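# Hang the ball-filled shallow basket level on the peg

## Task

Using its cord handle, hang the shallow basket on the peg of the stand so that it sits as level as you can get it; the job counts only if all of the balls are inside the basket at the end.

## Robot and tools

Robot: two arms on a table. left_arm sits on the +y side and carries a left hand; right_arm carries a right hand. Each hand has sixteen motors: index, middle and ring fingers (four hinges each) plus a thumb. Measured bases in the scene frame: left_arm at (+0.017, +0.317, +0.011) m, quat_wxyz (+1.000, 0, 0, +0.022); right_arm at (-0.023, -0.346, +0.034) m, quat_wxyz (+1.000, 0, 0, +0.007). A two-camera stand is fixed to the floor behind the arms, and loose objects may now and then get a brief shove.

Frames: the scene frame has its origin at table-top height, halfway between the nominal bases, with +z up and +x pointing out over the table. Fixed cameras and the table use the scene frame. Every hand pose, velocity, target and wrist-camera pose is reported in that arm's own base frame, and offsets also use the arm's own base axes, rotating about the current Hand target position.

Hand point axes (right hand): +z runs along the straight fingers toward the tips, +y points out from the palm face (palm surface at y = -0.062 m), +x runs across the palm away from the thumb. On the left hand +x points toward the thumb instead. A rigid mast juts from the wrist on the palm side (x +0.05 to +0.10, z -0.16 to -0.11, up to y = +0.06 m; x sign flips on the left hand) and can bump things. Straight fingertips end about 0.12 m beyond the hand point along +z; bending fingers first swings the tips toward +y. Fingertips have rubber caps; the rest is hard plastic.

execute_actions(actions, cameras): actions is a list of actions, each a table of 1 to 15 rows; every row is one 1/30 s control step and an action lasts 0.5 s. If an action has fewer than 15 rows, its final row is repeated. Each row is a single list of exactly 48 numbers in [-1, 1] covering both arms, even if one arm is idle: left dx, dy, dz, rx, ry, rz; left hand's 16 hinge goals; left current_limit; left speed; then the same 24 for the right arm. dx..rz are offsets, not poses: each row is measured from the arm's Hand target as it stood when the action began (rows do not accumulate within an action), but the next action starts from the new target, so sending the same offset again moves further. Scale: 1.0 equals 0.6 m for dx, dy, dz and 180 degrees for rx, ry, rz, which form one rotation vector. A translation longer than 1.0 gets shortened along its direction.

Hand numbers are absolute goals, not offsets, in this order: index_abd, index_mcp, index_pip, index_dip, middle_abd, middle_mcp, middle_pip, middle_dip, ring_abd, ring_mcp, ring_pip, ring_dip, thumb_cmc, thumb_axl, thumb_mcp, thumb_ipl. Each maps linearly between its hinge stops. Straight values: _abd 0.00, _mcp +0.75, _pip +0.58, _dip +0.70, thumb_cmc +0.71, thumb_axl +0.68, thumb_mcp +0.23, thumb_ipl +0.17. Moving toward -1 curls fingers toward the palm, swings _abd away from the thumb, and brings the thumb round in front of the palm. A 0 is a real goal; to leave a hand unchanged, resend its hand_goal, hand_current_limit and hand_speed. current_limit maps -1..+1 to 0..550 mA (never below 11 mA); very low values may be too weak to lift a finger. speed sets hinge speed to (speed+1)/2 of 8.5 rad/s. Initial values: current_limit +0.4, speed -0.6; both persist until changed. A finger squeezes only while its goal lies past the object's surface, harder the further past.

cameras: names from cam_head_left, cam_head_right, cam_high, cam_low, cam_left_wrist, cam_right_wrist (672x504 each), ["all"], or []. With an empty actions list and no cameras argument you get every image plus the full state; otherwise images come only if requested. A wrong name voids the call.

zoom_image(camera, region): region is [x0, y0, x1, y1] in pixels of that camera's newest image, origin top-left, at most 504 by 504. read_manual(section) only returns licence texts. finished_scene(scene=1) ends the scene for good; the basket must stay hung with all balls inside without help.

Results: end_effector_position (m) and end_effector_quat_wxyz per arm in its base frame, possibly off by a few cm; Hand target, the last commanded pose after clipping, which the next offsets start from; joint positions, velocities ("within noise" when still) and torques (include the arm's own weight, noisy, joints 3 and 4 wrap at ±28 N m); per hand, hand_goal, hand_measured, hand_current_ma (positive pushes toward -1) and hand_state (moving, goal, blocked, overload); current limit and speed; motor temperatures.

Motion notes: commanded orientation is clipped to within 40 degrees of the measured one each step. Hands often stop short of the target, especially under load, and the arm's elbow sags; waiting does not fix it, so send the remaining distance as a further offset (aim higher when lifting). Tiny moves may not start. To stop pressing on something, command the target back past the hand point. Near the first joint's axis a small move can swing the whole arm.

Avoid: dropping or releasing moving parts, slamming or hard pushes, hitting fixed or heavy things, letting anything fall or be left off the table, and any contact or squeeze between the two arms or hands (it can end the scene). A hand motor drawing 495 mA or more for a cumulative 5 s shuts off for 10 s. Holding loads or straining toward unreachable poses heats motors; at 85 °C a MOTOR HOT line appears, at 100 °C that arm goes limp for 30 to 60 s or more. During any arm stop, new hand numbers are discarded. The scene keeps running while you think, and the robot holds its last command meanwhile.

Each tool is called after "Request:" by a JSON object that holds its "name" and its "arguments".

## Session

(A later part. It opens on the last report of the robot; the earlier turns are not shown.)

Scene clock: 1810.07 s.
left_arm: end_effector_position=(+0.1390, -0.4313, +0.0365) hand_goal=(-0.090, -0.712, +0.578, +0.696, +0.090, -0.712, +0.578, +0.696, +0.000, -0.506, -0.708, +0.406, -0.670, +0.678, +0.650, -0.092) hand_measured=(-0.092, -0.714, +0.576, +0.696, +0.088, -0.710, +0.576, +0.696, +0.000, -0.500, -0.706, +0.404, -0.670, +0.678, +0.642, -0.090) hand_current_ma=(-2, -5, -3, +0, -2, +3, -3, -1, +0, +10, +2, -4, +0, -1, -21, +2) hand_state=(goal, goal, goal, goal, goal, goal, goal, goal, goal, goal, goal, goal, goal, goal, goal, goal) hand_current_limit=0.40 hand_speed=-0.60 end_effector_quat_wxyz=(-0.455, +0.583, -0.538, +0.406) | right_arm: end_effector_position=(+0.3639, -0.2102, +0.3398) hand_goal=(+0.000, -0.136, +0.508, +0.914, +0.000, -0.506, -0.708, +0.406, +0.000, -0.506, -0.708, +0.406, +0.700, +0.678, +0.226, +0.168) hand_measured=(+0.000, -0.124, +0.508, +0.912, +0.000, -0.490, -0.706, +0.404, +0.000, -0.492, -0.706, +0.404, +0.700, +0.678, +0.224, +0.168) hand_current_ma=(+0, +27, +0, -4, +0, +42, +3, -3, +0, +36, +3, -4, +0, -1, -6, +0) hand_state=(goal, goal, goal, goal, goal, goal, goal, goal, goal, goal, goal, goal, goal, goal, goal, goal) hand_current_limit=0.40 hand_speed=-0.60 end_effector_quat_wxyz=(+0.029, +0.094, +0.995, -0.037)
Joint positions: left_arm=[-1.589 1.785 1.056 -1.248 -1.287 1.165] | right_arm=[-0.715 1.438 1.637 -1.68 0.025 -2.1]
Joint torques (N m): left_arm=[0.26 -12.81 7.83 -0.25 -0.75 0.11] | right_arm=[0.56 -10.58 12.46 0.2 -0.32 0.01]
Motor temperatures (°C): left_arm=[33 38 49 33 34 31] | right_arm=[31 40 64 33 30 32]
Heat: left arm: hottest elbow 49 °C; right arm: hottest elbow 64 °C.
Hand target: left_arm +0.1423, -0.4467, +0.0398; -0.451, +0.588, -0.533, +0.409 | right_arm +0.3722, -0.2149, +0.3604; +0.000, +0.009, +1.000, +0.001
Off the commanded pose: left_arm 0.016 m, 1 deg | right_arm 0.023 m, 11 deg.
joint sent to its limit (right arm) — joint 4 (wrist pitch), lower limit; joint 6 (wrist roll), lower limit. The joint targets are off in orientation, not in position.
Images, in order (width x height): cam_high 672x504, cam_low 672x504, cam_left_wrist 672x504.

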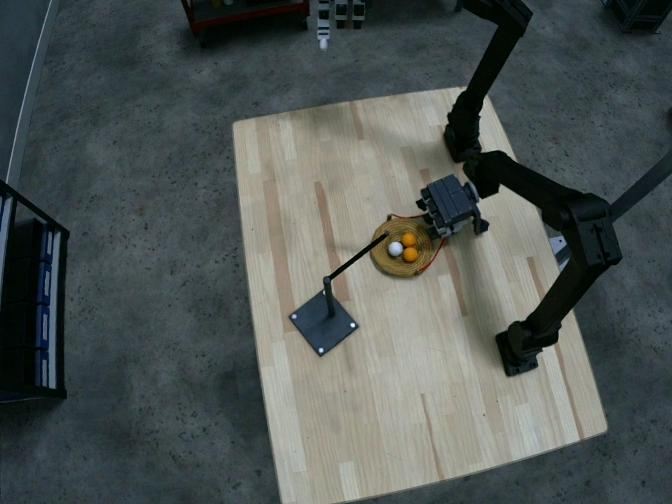

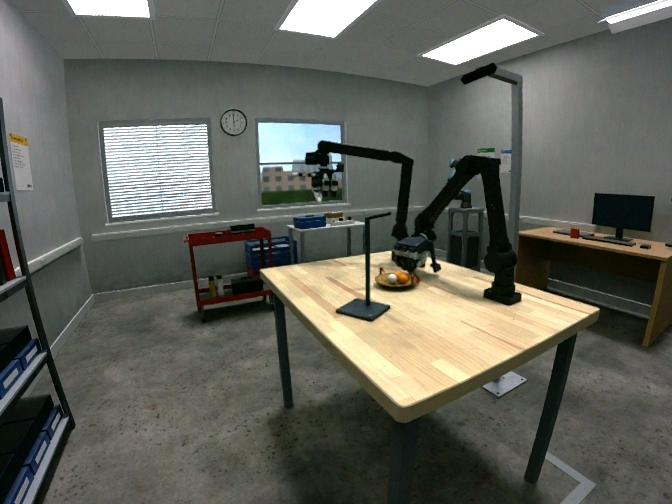

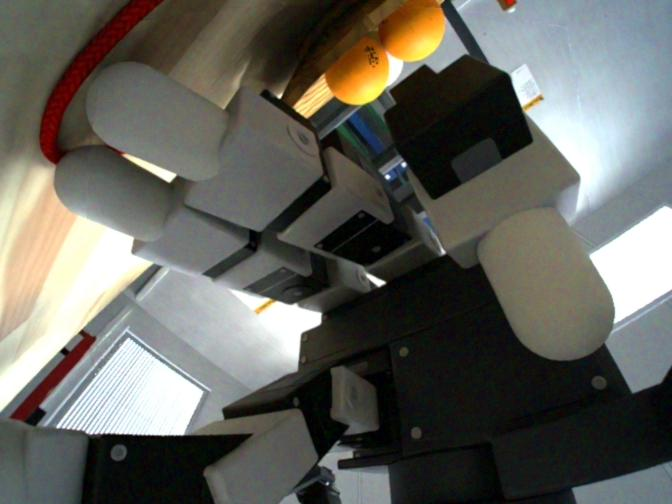

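Request:
{"name": "execute_actions", "arguments": {"actions": [[[0.059,-0.094,0,0,0,0,-0.09,-0.712,0.577,0.696,0.09,-0.712,0.577,0.696,0,-0.507,-0.708,0.406,-0.671,0.677,0.65,-0.092,0.4,-0.6,0,0,0,0,0,0,0,-0.137,0.508,0.913,0,-0.507,-0.708,0.406,0,-0.507,-0.708,0.406,0.7,0.678,0.226,0.168,0.4,-0.6]],[[0.07,-0.085,0,0,0,0,-0.09,-0.712,0.577,0.696,0.09,-0.712,0.577,0.696,0,-0.507,-0.708,0.406,-0.671,0.677,0.65,-0.092,0.4,-0.6,0,0,0,0,0,0,0,-0.137,0.508,0.913,0,-0.507,-0.708,0.406,0,-0.507,-0.708,0.406,0.7,0.678,0.226,0.168,0.4,-0.6]]], "cameras": ["cam_high", "cam_low", "cam_left_wrist", "cam_head_left"]}}

Request:
{"name": "zoom_image", "arguments": {"camera": "cam_low", "region": [370, 230, 460, 310]}}

Request:
{"name": "zoom_image", "arguments": {"camera": "cam_high", "region": [350, 180, 490, 300]}}

Scene clock: 1830.97 s.
left_arm: end_effector_position=(+0.2186, -0.5428, +0.0378) hand_goal=(-0.090, -0.712, +0.578, +0.696, +0.090, -0.712, +0.578, +0.696, +0.000, -0.506, -0.708, +0.406, -0.670, +0.678, +0.650, -0.092) hand_measured=(-0.098, -0.728, +0.570, +0.692, +0.086, -0.720, +0.572, +0.694, +0.000, -0.500, -0.706, +0.404, -0.670, +0.678, +0.642, -0.090) hand_current_ma=(-12, -38, -16, -6, -6, -19, -12, -3, +0, +10, +2, -4, +0, -1, -20, +2) hand_state=(goal, goal, goal, goal, goal, goal, goal, goal, goal, goal, goal, goal, goal, goal, goal, goal) hand_current_limit=0.40 hand_speed=-0.60 end_effector_quat_wxyz=(-0.463, +0.586, -0.529, +0.403) | right_arm: end_effector_position=(+0.3639, -0.2102, +0.3398) hand_goal=(+0.000, -0.136, +0.508, +0.914, +0.000, -0.506, -0.708, +0.406, +0.000, -0.506, -0.708, +0.406, +0.700, +0.678, +0.226, +0.168) hand_measured=(+0.000, -0.124, +0.508, +0.912, +0.000, -0.490, -0.706, +0.404, +0.000, -0.492, -0.706, +0.404, +0.700, +0.678, +0.224, +0.168) hand_current_ma=(+0, +27, +0, -4, +0, +42, +3, -3, +0, +36, +3, -4, +0, -1, -6, +0) hand_state=(goal, goal, goal, goal, goal, goal, goal, goal, goal, goal, goal, goal, goal, goal, goal, goal) hand_current_limit=0.40 hand_speed=-0.60 end_effector_quat_wxyz=(+0.029, +0.094, +0.995, -0.037)
Joint positions: left_arm=[-1.441 1.959 1.352 -0.93 -1.321 1.623] | right_arm=[-0.715 1.438 1.637 -1.68 0.025 -2.1]
Joint torques (N m): left_arm=[-0.21 -17.67 7.8 0.57 -0.47 0.15] | right_arm=[0.67 -10.46 12.49 0.21 -0.31 0.01]
Motor temperatures (°C): left_arm=[33 38 49 33 34 31] | right_arm=[31 40 65 33 30 32]
Heat: left arm: hottest elbow 49 °C; right arm: hottest elbow 65 °C.
Hand target: left_arm +0.2197, -0.5540, +0.0397; -0.451, +0.588, -0.533, +0.409 | right_arm +0.3722, -0.2149, +0.3604; +0.000, +0.009, +1.000, +0.001
Off the commanded pose: left_arm 0.011 m, 2 deg | right_arm 0.023 m, 11 deg.
joint sent to its limit (right arm) — joint 4 (wrist pitch), lower limit; joint 6 (wrist roll), lower limit. The joint targets are off in orientation, not in position.
Images, in order (width x height): cam_head_left 672x504, cam_high 672x504, cam_low 672x504, cam_left_wrist 672x504.

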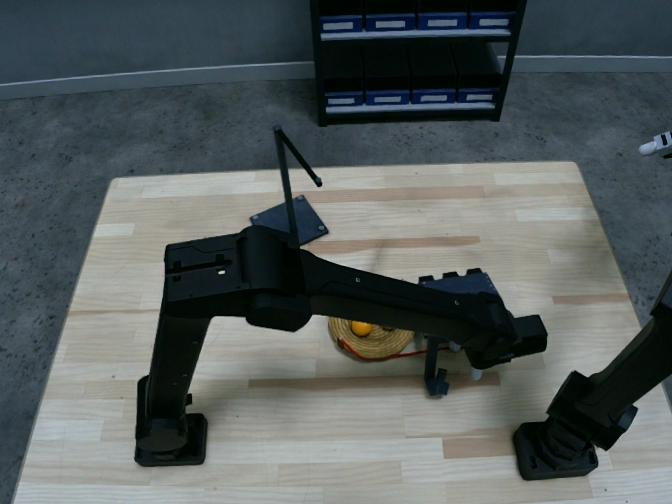

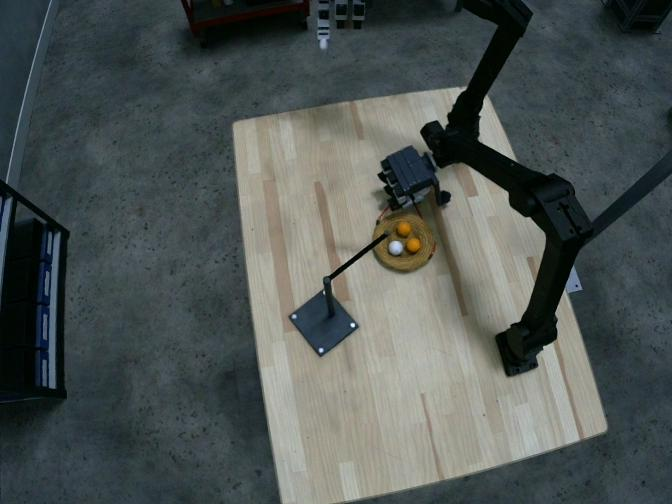

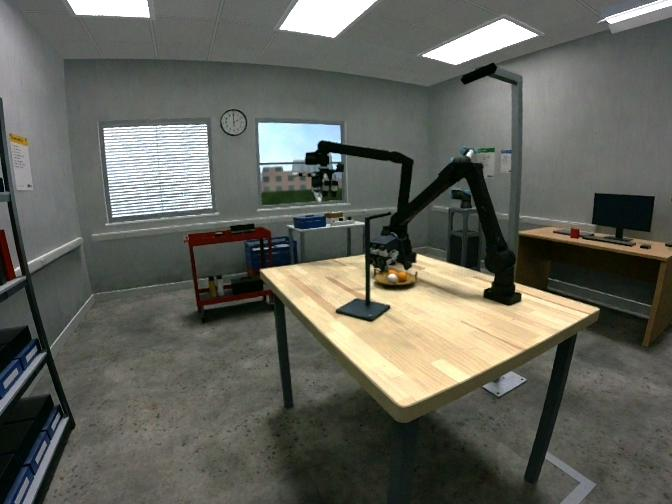

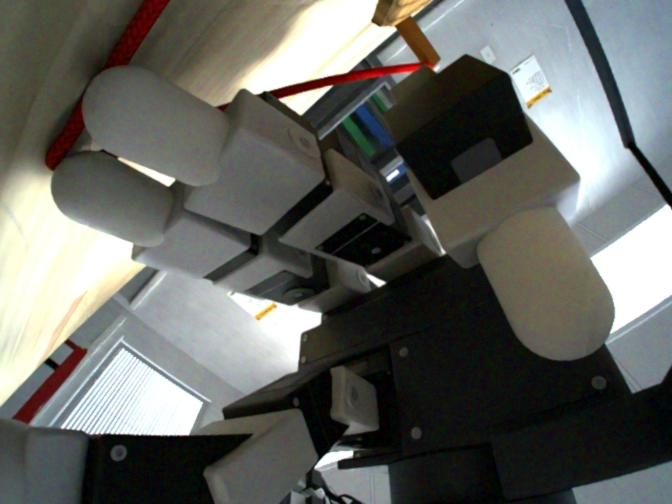

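Scaled by 5.600 from the camera's 672x504 image, which has a finer 960x720 frame.

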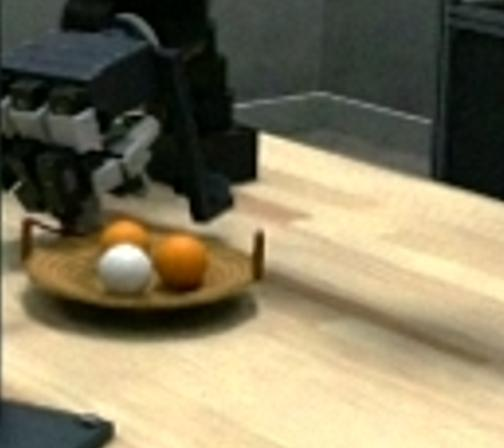

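Scaled by 3.600 from the camera's 672x504 image, which has a finer 960x720 frame.

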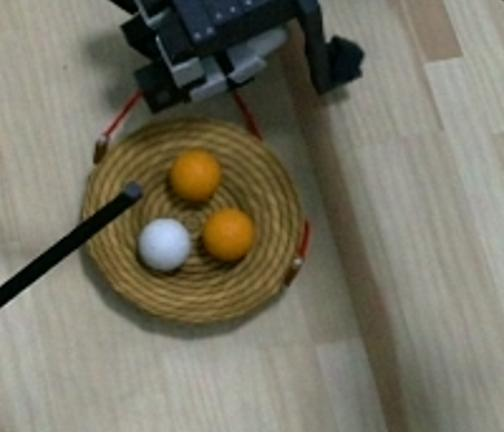

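Request:
{"name": "execute_actions", "arguments": {"actions": [[[-0.107,0.067,0,0,0,0,-0.09,-0.712,0.577,0.696,0.09,-0.712,0.577,0.696,0,-0.507,-0.708,0.406,-0.671,0.677,0.65,-0.092,0.4,-0.6,0,0,0,0,0,0,0,-0.137,0.508,0.913,0,-0.507,-0.708,0.406,0,-0.507,-0.708,0.406,0.7,0.678,0.226,0.168,0.4,-0.6]],[[-0.07,0.11,0,0,0,0,-0.09,-0.712,0.577,0.696,0.09,-0.712,0.577,0.696,0,-0.507,-0.708,0.406,-0.671,0.677,0.65,-0.092,0.4,-0.6,0,0,0,0,0,0,0,-0.137,0.508,0.913,0,-0.507,-0.708,0.406,0,-0.507,-0.708,0.406,0.7,0.678,0.226,0.168,0.4,-0.6]],[[-0.012,0.09,0,0,0,0,-0.09,-0.712,0.577,0.696,0.09,-0.712,0.577,0.696,0,-0.507,-0.708,0.406,-0.671,0.677,0.65,-0.092,0.4,-0.6,0,0,0,0,0,0,0,-0.137,0.508,0.913,0,-0.507,-0.708,0.406,0,-0.507,-0.708,0.406,0.7,0.678,0.226,0.168,0.4,-0.6]]], "cameras": ["cam_high", "cam_low", "cam_left_wrist", "cam_head_left"]}}

Request:
{"name": "zoom_image", "arguments": {"camera": "cam_high", "region": [350, 180, 490, 300]}}

Request:
{"name": "zoom_image", "arguments": {"camera": "cam_low", "region": [370, 230, 460, 310]}}

Scene clock: 1875.83 s.
left_arm: end_effector_position=(+0.1096, -0.3943, +0.0354) hand_goal=(-0.090, -0.712, +0.578, +0.696, +0.090, -0.712, +0.578, +0.696, +0.000, -0.506, -0.708, +0.406, -0.670, +0.678, +0.650, -0.092) hand_measured=(-0.086, -0.710, +0.576, +0.694, +0.092, -0.710, +0.576, +0.694, +0.000, -0.500, -0.706, +0.404, -0.668, +0.678, +0.642, -0.090) hand_current_ma=(+5, +3, -2, -3, +3, +3, -3, -3, +0, +10, +2, -4, +2, -1, -20, +2) hand_state=(goal, goal, goal, goal, goal, goal, goal, goal, goal, goal, goal, goal, goal, goal, goal, goal) hand_current_limit=0.40 hand_speed=-0.60 end_effector_quat_wxyz=(-0.452, +0.587, -0.535, +0.406) | right_arm: end_effector_position=(+0.3639, -0.2102, +0.3398) hand_goal=(+0.000, -0.136, +0.508, +0.914, +0.000, -0.506, -0.708, +0.406, +0.000, -0.506, -0.708, +0.406, +0.700, +0.678, +0.226, +0.168) hand_measured=(+0.000, -0.124, +0.508, +0.912, +0.000, -0.490, -0.706, +0.404, +0.000, -0.492, -0.706, +0.404, +0.700, +0.678, +0.224, +0.168) hand_current_ma=(+0, +27, +0, -4, +0, +42, +3, -3, +0, +36, +3, -4, +0, -1, -6, +0) hand_state=(goal, goal, goal, goal, goal, goal, goal, goal, goal, goal, goal, goal, goal, goal, goal, goal) hand_current_limit=0.40 hand_speed=-0.60 end_effector_quat_wxyz=(+0.029, +0.094, +0.995, -0.037)
Joint positions: left_arm=[-1.665 1.756 0.982 -1.416 -1.243 0.933] | right_arm=[-0.715 1.438 1.637 -1.68 0.025 -2.1]
Joint torques (N m): left_arm=[-0.79 -14.1 4.36 -1.5 -0.57 -0.13] | right_arm=[0.73 -10.52 12.49 0.24 -0.32 0]
Motor temperatures (°C): left_arm=[33 39 49 33 33 31] | right_arm=[31 41 67 33 30 32]
Heat: left arm: hottest elbow 49 °C; right arm: hottest elbow 67 °C.
Hand target: left_arm +0.1064, -0.3939, +0.0399; -0.451, +0.588, -0.533, +0.408 | right_arm +0.3722, -0.2149, +0.3604; +0.000, +0.009, +1.000, +0.001
Off the commanded pose: left_arm 0.006 m, 0 deg | right_arm 0.023 m, 11 deg.
joint sent to its limit (right arm) — joint 4 (wrist pitch), lower limit; joint 6 (wrist roll), lower limit. The joint targets are off in orientation, not in position.
Images, in order (width x height): cam_head_left 672x504, cam_high 672x504, cam_low 672x504, cam_left_wrist 672x504.

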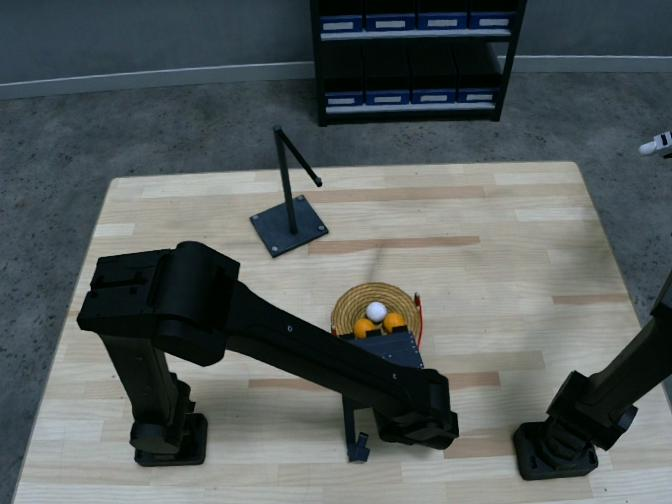

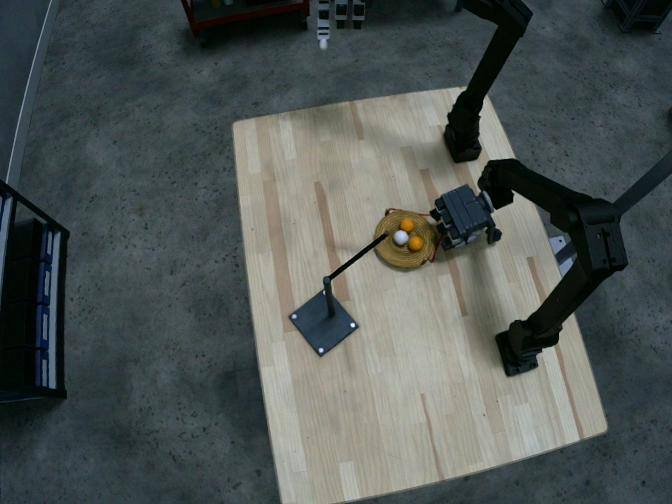

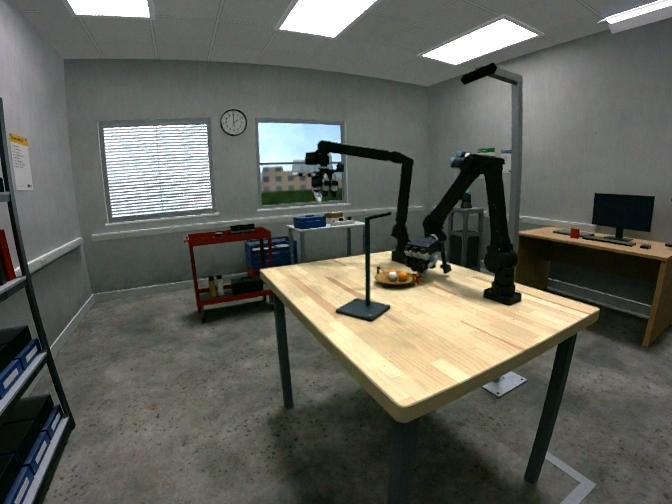

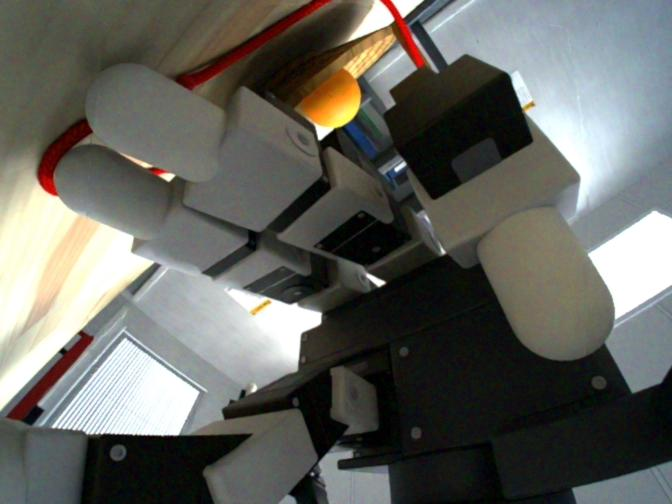

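Scaled by 3.600 from the camera's 672x504 image, which has a finer 960x720 frame.

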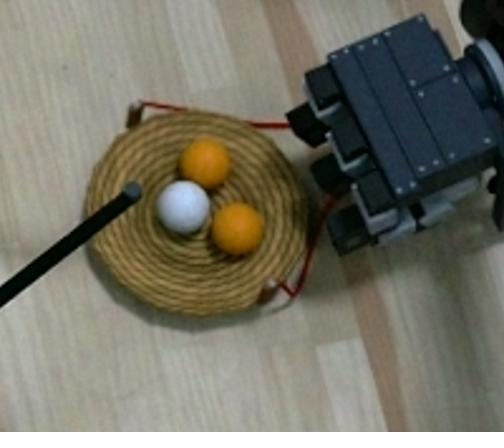

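Scaled by 5.600 from the camera's 672x504 image, which has a finer 960x720 frame.

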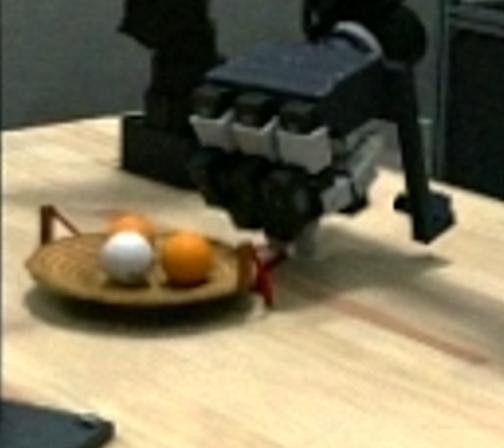

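Request:
{"name": "execute_actions", "arguments": {"actions": [[[0,0,0.06,0,0,0,-0.09,-0.712,0.577,0.696,0.09,-0.712,0.577,0.696,0,-0.507,-0.708,0.406,-0.671,0.677,0.65,-0.092,0.4,-0.6,0,0,0,0,0,0,0,-0.137,0.508,0.913,0,-0.507,-0.708,0.406,0,-0.507,-0.708,0.406,0.7,0.678,0.226,0.168,0.4,-0.6]],[[0.02,0.015,0.08,-0.0897,0.0711,0.1073,0,0,0,0,0,-0.507,-0.708,0.406,0,-0.3,0,0.7,-0.5,0.677,0.4,0.1,0.4,-0.5,0,0,0,0,0,0,0,-0.137,0.508,0.913,0,-0.507,-0.708,0.406,0,-0.507,-0.708,0.406,0.7,0.678,0.226,0.168,0.4,-0.6]],[[0.02,0.015,0.08,-0.0897,0.0711,0.1073,0,0.5,0,-0.4,0,-0.507,-0.708,0.406,0,-0.151,1,1,-0.45,0.677,0.226,0.168,0.4,-0.5,0,0,0,0,0,0,0,-0.137,0.508,0.913,0,-0.507,-0.708,0.406,0,-0.507,-0.708,0.406,0.7,0.678,0.226,0.168,0.4,-0.6]],[[0.02,0.015,0.05,-0.0897,0.0711,0.1073,0,0.959,0.358,-0.609,0,-0.507,-0.708,0.406,0,-0.151,1,1,-0.45,0.677,0.226,0.168,0.4,-0.5,0,0,0,0,0,0,0,-0.137,0.508,0.913,0,-0.507,-0.708,0.406,0,-0.507,-0.708,0.406,0.7,0.678,0.226,0.168,0.4,-0.6]],[[0.015,0.015,0,-0.0897,0.0711,0.1073,0,0.959,0.358,-0.609,0,-0.507,-0.708,0.406,0,-0.151,1,1,-0.45,0.677,0.226,0.168,0.4,-0.5,0,0,0,0,0,0,0,-0.137,0.508,0.913,0,-0.507,-0.708,0.406,0,-0.507,-0.708,0.406,0.7,0.678,0.226,0.168,0.4,-0.6]]], "cameras": ["cam_high", "cam_low", "cam_left_wrist", "cam_head_left"]}}

Request:
{"name": "zoom_image", "arguments": {"camera": "cam_high", "region": [350, 180, 490, 300]}}

Request:
{"name": "zoom_image", "arguments": {"camera": "cam_low", "region": [360, 200, 460, 310]}}

Scene clock: 1924.97 s.
left_arm: end_effector_position=(+0.1506, -0.3576, +0.2006) hand_goal=(+0.000, +0.960, +0.358, -0.608, +0.000, -0.506, -0.708, +0.406, +0.000, -0.150, +1.000, +1.000, -0.450, +0.678, +0.226, +0.168) hand_measured=(+0.000, +0.952, +0.356, -0.604, +0.002, -0.500, -0.704, +0.408, +0.000, -0.144, +0.998, +0.998, -0.452, +0.678, +0.224, +0.164) hand_current_ma=(-1, -15, -3, +5, +3, +14, +6, +4, +0, +12, -1, -4, -2, -1, -5, -9) hand_state=(goal, goal, goal, goal, goal, goal, goal, goal, goal, goal, goal, goal, goal, goal, goal, goal) hand_current_limit=0.40 hand_speed=-0.50 end_effector_quat_wxyz=(-0.008, +0.998, +0.059, -0.001) | right_arm: end_effector_position=(+0.3639, -0.2102, +0.3398) hand_goal=(+0.000, -0.136, +0.508, +0.914, +0.000, -0.506, -0.708, +0.406, +0.000, -0.506, -0.708, +0.406, +0.700, +0.678, +0.226, +0.168) hand_measured=(+0.000, -0.124, +0.508, +0.912, +0.000, -0.490, -0.706, +0.404, +0.000, -0.492, -0.706, +0.404, +0.700, +0.678, +0.224, +0.168) hand_current_ma=(+0, +27, +0, -4, +0, +42, +3, -3, +0, +36, +3, -4, +0, -1, -6, +0) hand_state=(goal, goal, goal, goal, goal, goal, goal, goal, goal, goal, goal, goal, goal, goal, goal, goal) hand_current_limit=0.40 hand_speed=-0.60 end_effector_quat_wxyz=(+0.029, +0.094, +0.995, -0.037)
Joint positions: left_arm=[-1.167 1.141 1 -1.445 -0.004 0.284] | right_arm=[-0.715 1.438 1.637 -1.68 0.025 -2.1]
Joint torques (N m): left_arm=[-0.26 -8.29 6.69 0.73 0.17 -0.1] | right_arm=[0.67 -10.46 12.49 0.21 -0.32 0.01]
Motor temperatures (°C): left_arm=[33 40 47 33 33 31] | right_arm=[31 41 67 33 30 32]
Heat: left arm: hottest elbow 47 °C; right arm: hottest elbow 67 °C.
Hand target: left_arm +0.1514, -0.3579, +0.2019; +0.000, +0.998, +0.065, +0.001 | right_arm +0.3722, -0.2149, +0.3604; +0.000, +0.009, +1.000, +0.001
Off the commanded pose: left_arm 0.001 m, 1 deg | right_arm 0.023 m, 11 deg.
joint sent to its limit (right arm) — joint 4 (wrist pitch), lower limit; joint 6 (wrist roll), lower limit. The joint targets are off in orientation, not in position.
Images, in order (width x height): cam_head_left 672x504, cam_high 672x504, cam_low 672x504, cam_left_wrist 672x504.

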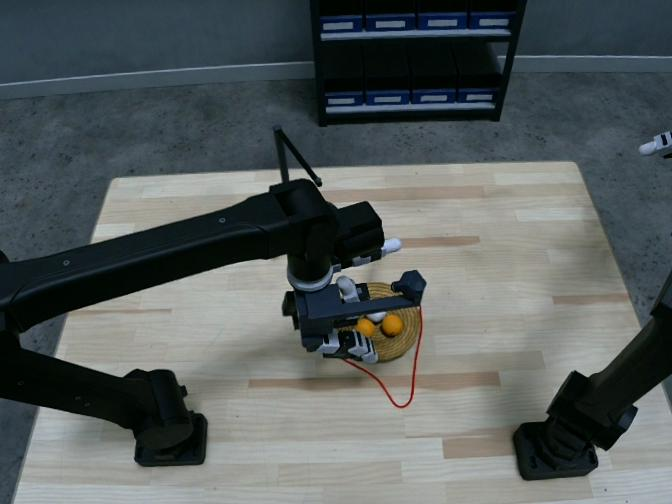

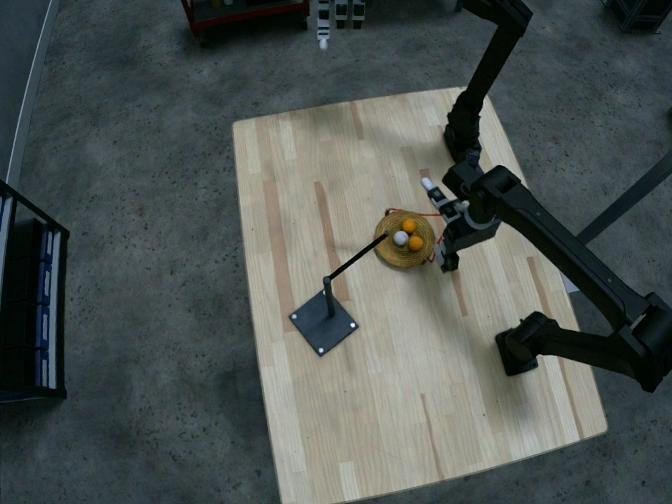

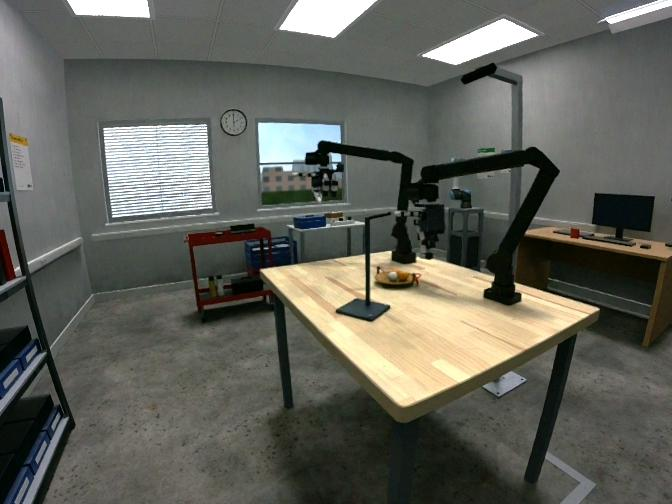

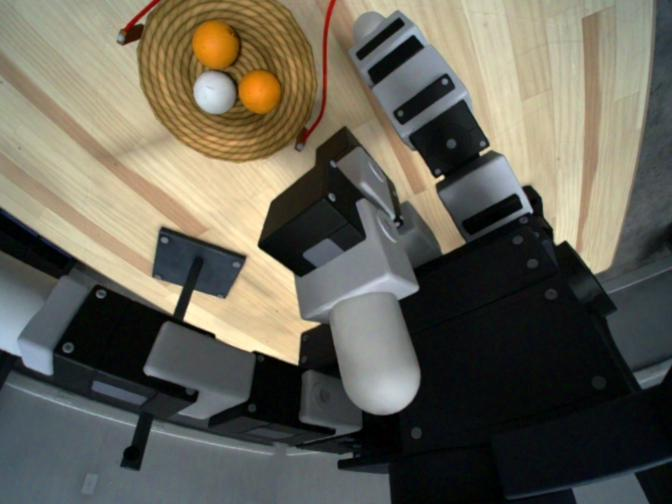

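Scaled by 3.600 from the camera's 672x504 image, which has a finer 960x720 frame.

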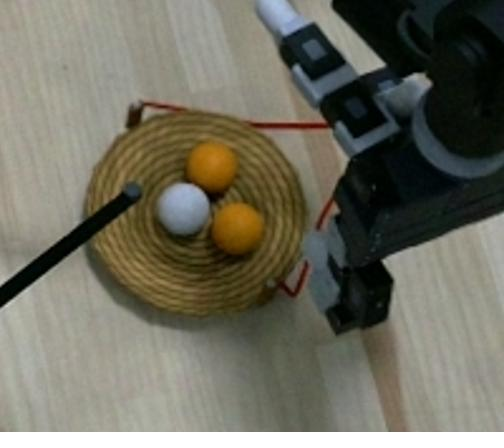

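Scaled by 4.582 from the camera's 672x504 image, which has a finer 960x720 frame.

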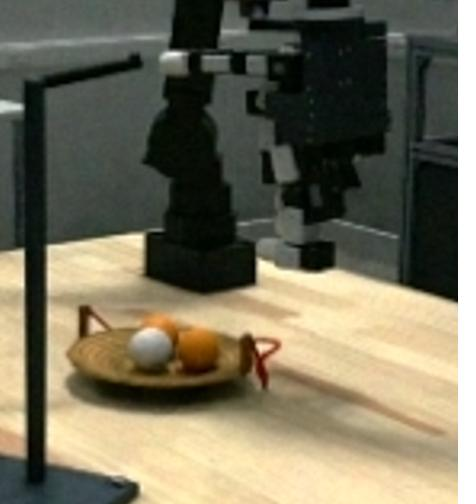

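Request:
{"name": "zoom_image", "arguments": {"camera": "cam_head_left", "region": [290, 260, 450, 420]}}

Scaled by 3.150 from the camera's 672x504 image, which has a finer 960x720 frame.

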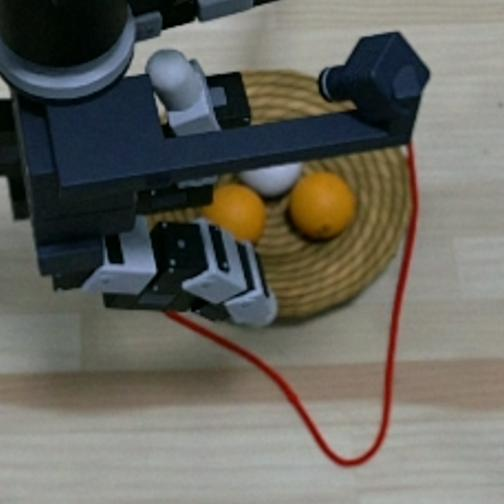

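Request:
{"name": "execute_actions", "arguments": {"actions": [[[-0.01,-0.017,-0.04,0,0,0.111,0,0.959,0.358,-0.609,0,-0.507,-0.708,0.406,0,-0.11,1,1,-0.45,0.677,0.226,0.168,0.4,-0.5,0,0,0,0,0,0,0,-0.137,0.508,0.913,0,-0.507,-0.708,0.406,0,-0.507,-0.708,0.406,0.7,0.678,0.226,0.168,0.4,-0.6]],[[-0.0105,-0.017,-0.097,0,0,0.111,0,0.959,0.358,-0.609,0,-0.507,-0.708,0.406,0,-0.11,1,1,-0.45,0.677,0.226,0.168,0.4,-0.5,0,0,0,0,0,0,0,-0.137,0.508,0.913,0,-0.507,-0.708,0.406,0,-0.507,-0.708,0.406,0.7,0.678,0.226,0.168,0.4,-0.6]]], "cameras": ["cam_high", "cam_low", "cam_left_wrist", "cam_head_left"]}}

Request:
{"name": "zoom_image", "arguments": {"camera": "cam_high", "region": [350, 180, 490, 300]}}

Request:
{"name": "zoom_image", "arguments": {"camera": "cam_head_left", "region": [290, 260, 450, 420]}}

Scene clock: 1977.37 s.
left_arm: end_effector_position=(+0.1398, -0.3725, +0.1178) hand_goal=(+0.000, +0.960, +0.358, -0.608, +0.000, -0.506, -0.708, +0.406, +0.000, -0.110, +1.000, +1.000, -0.450, +0.678, +0.226, +0.168) hand_measured=(+0.000, +0.954, +0.356, -0.606, +0.002, -0.498, -0.704, +0.408, +0.000, -0.104, +0.998, +0.998, -0.450, +0.678, +0.222, +0.164) hand_current_ma=(-1, -13, -3, +5, +3, +15, +5, +3, +0, +11, -1, -4, -1, -1, -7, -8) hand_state=(goal, goal, goal, goal, goal, goal, goal, goal, goal, goal, goal, goal, goal, goal, goal, goal) hand_current_limit=0.40 hand_speed=-0.50 end_effector_quat_wxyz=(-0.008, +0.917, +0.400, -0.001) | right_arm: end_effector_position=(+0.3639, -0.2102, +0.3398) hand_goal=(+0.000, -0.136, +0.508, +0.914, +0.000, -0.506, -0.708, +0.406, +0.000, -0.506, -0.708, +0.406, +0.700, +0.678, +0.226, +0.168) hand_measured=(+0.000, -0.124, +0.508, +0.912, +0.000, -0.490, -0.706, +0.404, +0.000, -0.492, -0.706, +0.404, +0.700, +0.678, +0.224, +0.168) hand_current_ma=(+0, +27, +0, -4, +0, +42, +3, -3, +0, +36, +3, -4, +0, -1, -6, +0) hand_state=(goal, goal, goal, goal, goal, goal, goal, goal, goal, goal, goal, goal, goal, goal, goal, goal) hand_current_limit=0.40 hand_speed=-0.60 end_effector_quat_wxyz=(+0.029, +0.094, +0.995, -0.037)
Joint positions: left_arm=[-1.382 1.306 0.91 -1.19 0.005 -0.633] | right_arm=[-0.715 1.438 1.637 -1.68 0.025 -2.1]
Joint torques (N m): left_arm=[-1.2 -8.94 7.19 0.65 -0.26 -0.16] | right_arm=[0.79 -10.34 12.42 0.25 -0.32 0]
Motor temperatures (°C): left_arm=[33 37 48 33 33 31] | right_arm=[31 41 68 33 30 32]
Heat: left arm: hottest elbow 48 °C; right arm: hottest elbow 68 °C.
Hand target: left_arm +0.1389, -0.3783, +0.1195; -0.001, +0.916, +0.402, +0.001 | right_arm +0.3722, -0.2149, +0.3604; +0.000, +0.009, +1.000, +0.001
Off the commanded pose: left_arm 0.006 m, 1 deg | right_arm 0.023 m, 11 deg.
joint sent to its limit (right arm) — joint 4 (wrist pitch), lower limit; joint 6 (wrist roll), lower limit. The joint targets are off in orientation, not in position.
Images, in order (width x height): cam_head_left 672x504, cam_high 672x504, cam_low 672x504, cam_left_wrist 672x504.

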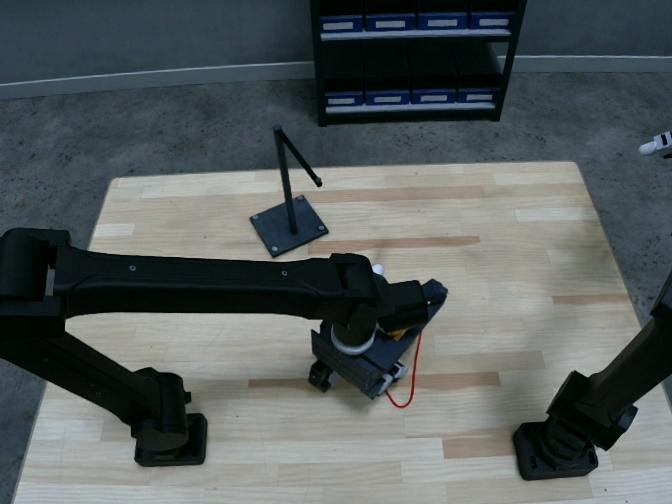

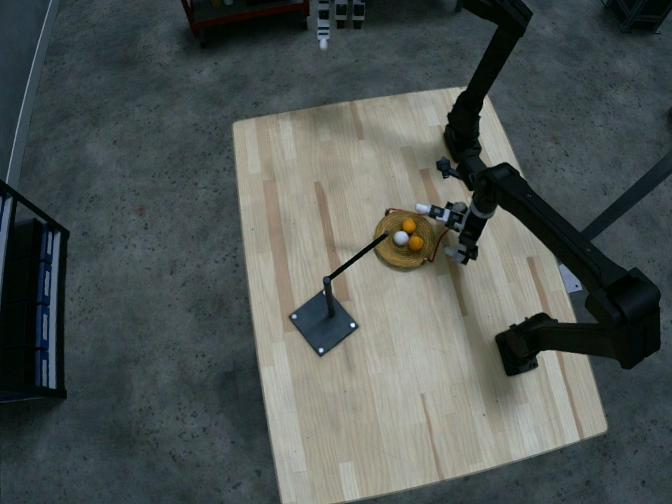

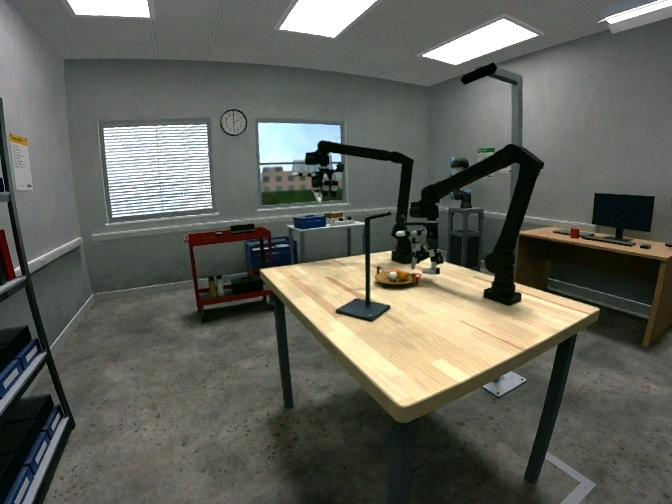

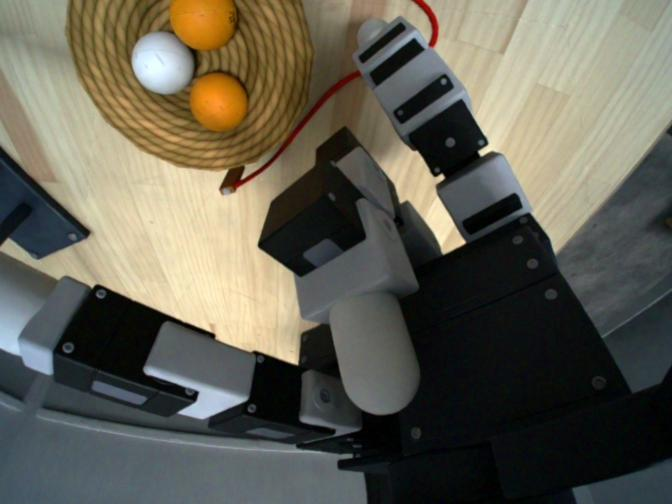

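Scaled by 3.600 from the camera's 672x504 image, which has a finer 960x720 frame.

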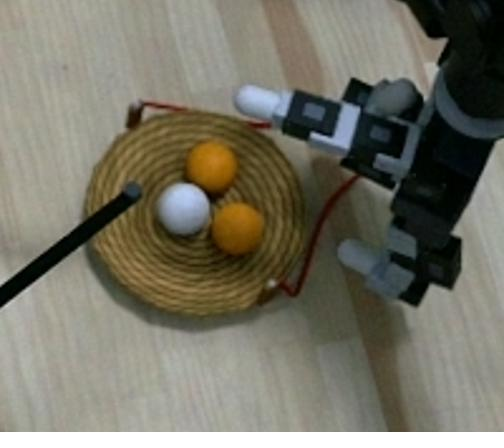

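Scaled by 3.150 from the camera's 672x504 image, which has a finer 960x720 frame.

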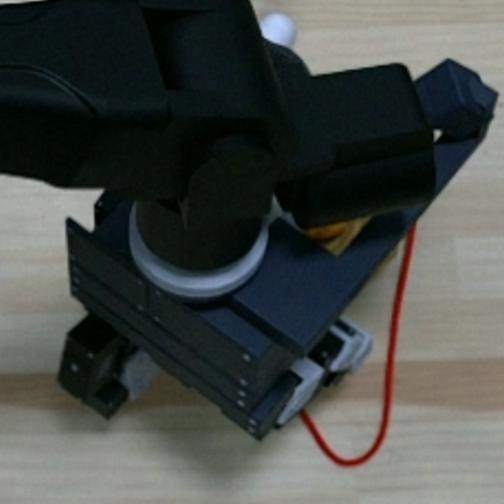

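Request:
{"name": "execute_actions", "arguments": {"actions": [[[0,-0.006,-0.05,0,0,0,0,0.959,0.358,-0.609,0,-0.507,-0.708,0.406,0,-0.11,1,1,-0.45,0.677,0.226,0.168,0.4,-0.5,0,0,0,0,0,0,0,-0.137,0.508,0.913,0,-0.507,-0.708,0.406,0,-0.507,-0.708,0.406,0.7,0.678,0.226,0.168,0.4,-0.6]]], "cameras": ["cam_high", "cam_low", "cam_left_wrist"]}}

Request:
{"name": "zoom_image", "arguments": {"camera": "cam_high", "region": [350, 180, 490, 300]}}

Request:
{"name": "zoom_image", "arguments": {"camera": "cam_low", "region": [370, 220, 460, 310]}}

Request:
{"name": "zoom_image", "arguments": {"camera": "cam_left_wrist", "region": [200, 0, 500, 220]}}

Scene clock: 1989.43 s.
left_arm: end_effector_position=(+0.1411, -0.3800, +0.0921) hand_goal=(+0.000, +0.960, +0.358, -0.608, +0.000, -0.506, -0.708, +0.406, +0.000, -0.110, +1.000, +1.000, -0.450, +0.678, +0.226, +0.168) hand_measured=(+0.000, +0.954, +0.356, -0.606, +0.002, -0.498, -0.704, +0.408, +0.000, -0.104, +0.998, +0.998, -0.450, +0.678, +0.222, +0.164) hand_current_ma=(-1, -13, -3, +5, +3, +15, +5, +3, +0, +11, -1, -4, -1, -1, -7, -8) hand_state=(goal, goal, goal, goal, goal, goal, goal, goal, goal, goal, goal, goal, goal, goal, goal, goal) hand_current_limit=0.40 hand_speed=-0.50 end_effector_quat_wxyz=(-0.003, +0.916, +0.401, +0.000) | right_arm: end_effector_position=(+0.3639, -0.2102, +0.3398) hand_goal=(+0.000, -0.136, +0.508, +0.914, +0.000, -0.506, -0.708, +0.406, +0.000, -0.506, -0.708, +0.406, +0.700, +0.678, +0.226, +0.168) hand_measured=(+0.000, -0.124, +0.508, +0.912, +0.000, -0.490, -0.706, +0.404, +0.000, -0.492, -0.706, +0.404, +0.700, +0.678, +0.224, +0.168) hand_current_ma=(+0, +27, +0, -4, +0, +42, +3, -3, +0, +36, +3, -4, +0, -1, -6, +0) hand_state=(goal, goal, goal, goal, goal, goal, goal, goal, goal, goal, goal, goal, goal, goal, goal, goal) hand_current_limit=0.40 hand_speed=-0.60 end_effector_quat_wxyz=(+0.029, +0.094, +0.995, -0.037)
Joint positions: left_arm=[-1.385 1.354 0.878 -1.1 0.002 -0.64] | right_arm=[-0.715 1.438 1.637 -1.68 0.025 -2.1]
Joint torques (N m): left_arm=[-1.2 -9.35 6.11 0.73 -0.25 -0.15] | right_arm=[0.73 -10.64 12.48 0.31 -0.32 0.01]
Motor temperatures (°C): left_arm=[33 37 48 33 33 31] | right_arm=[31 41 68 33 30 32]
Heat: left arm: hottest elbow 48 °C; right arm: hottest elbow 68 °C.
Hand target: left_arm +0.1391, -0.3817, +0.0896; -0.001, +0.916, +0.402, +0.001 | right_arm +0.3722, -0.2149, +0.3604; +0.000, +0.009, +1.000, +0.001
Off the commanded pose: left_arm 0.004 m, 0 deg | right_arm 0.023 m, 11 deg.
joint sent to its limit (right arm) — joint 4 (wrist pitch), lower limit; joint 6 (wrist roll), lower limit. The joint targets are off in orientation, not in position.
Images, in order (width x height): cam_high 672x504, cam_low 672x504, cam_left_wrist 672x504.

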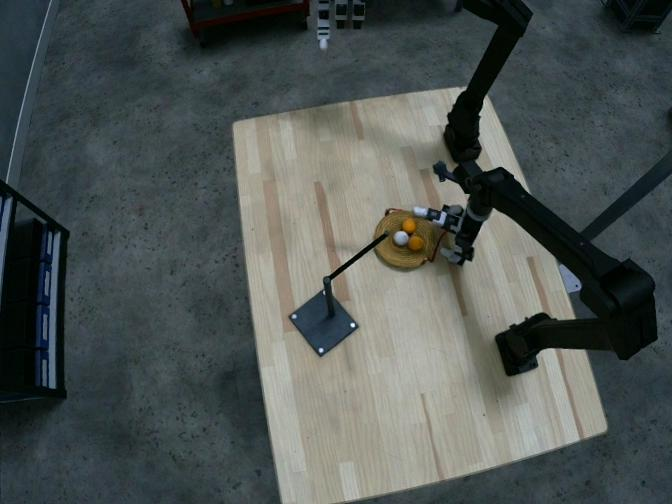

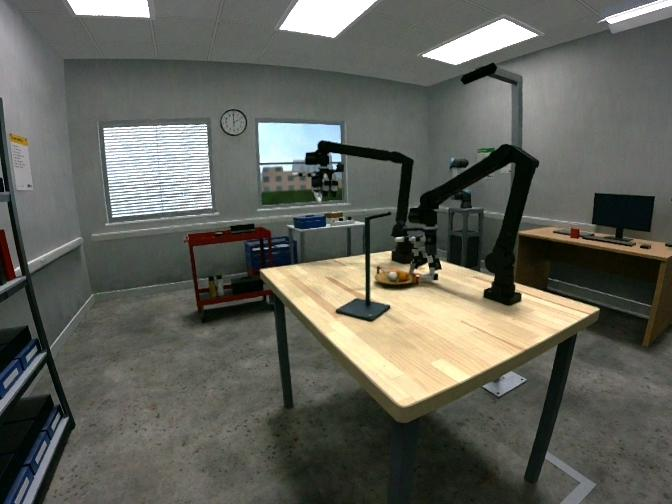

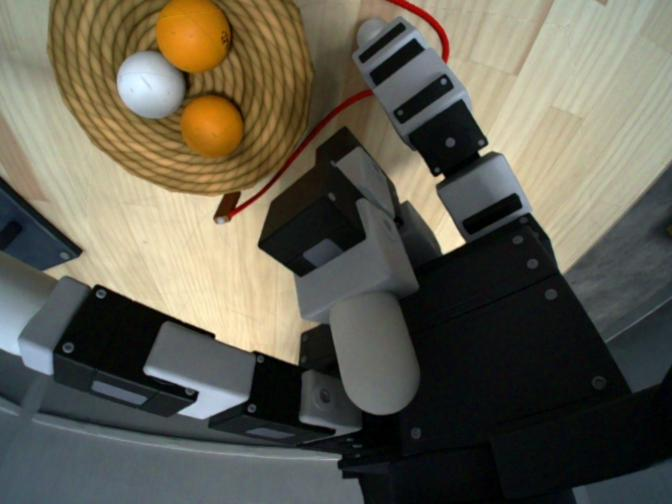

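Scaled by 3.600 from the camera's 672x504 image, which has a finer 960x720 frame.

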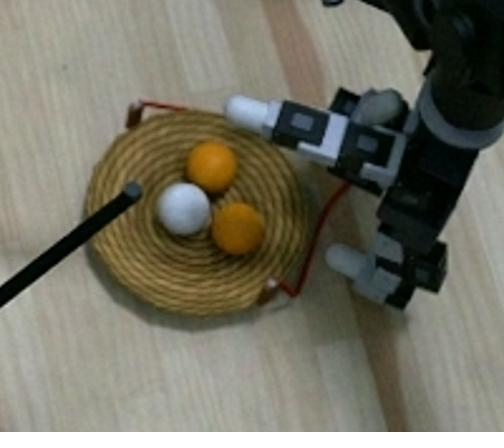

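Scaled by 5.600 from the camera's 672x504 image, which has a finer 960x720 frame.

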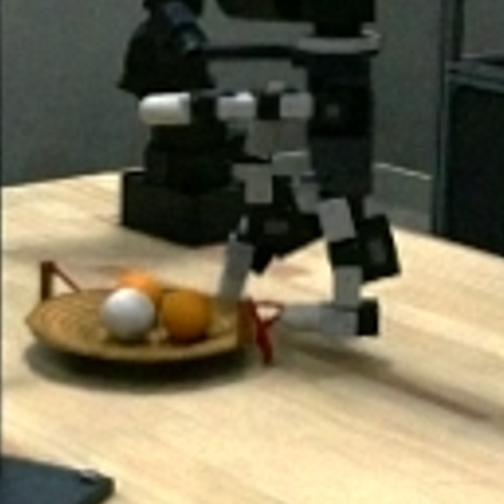

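Scaled by 1.680 from the camera's 672x504 image, which has a finer 960x720 frame.

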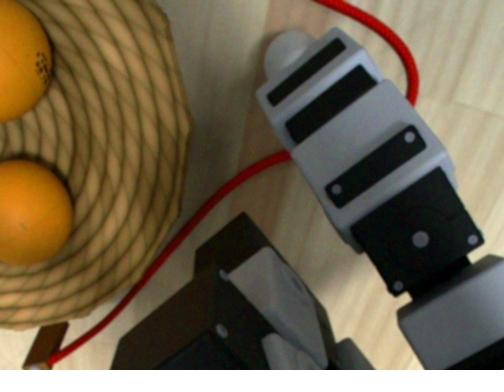

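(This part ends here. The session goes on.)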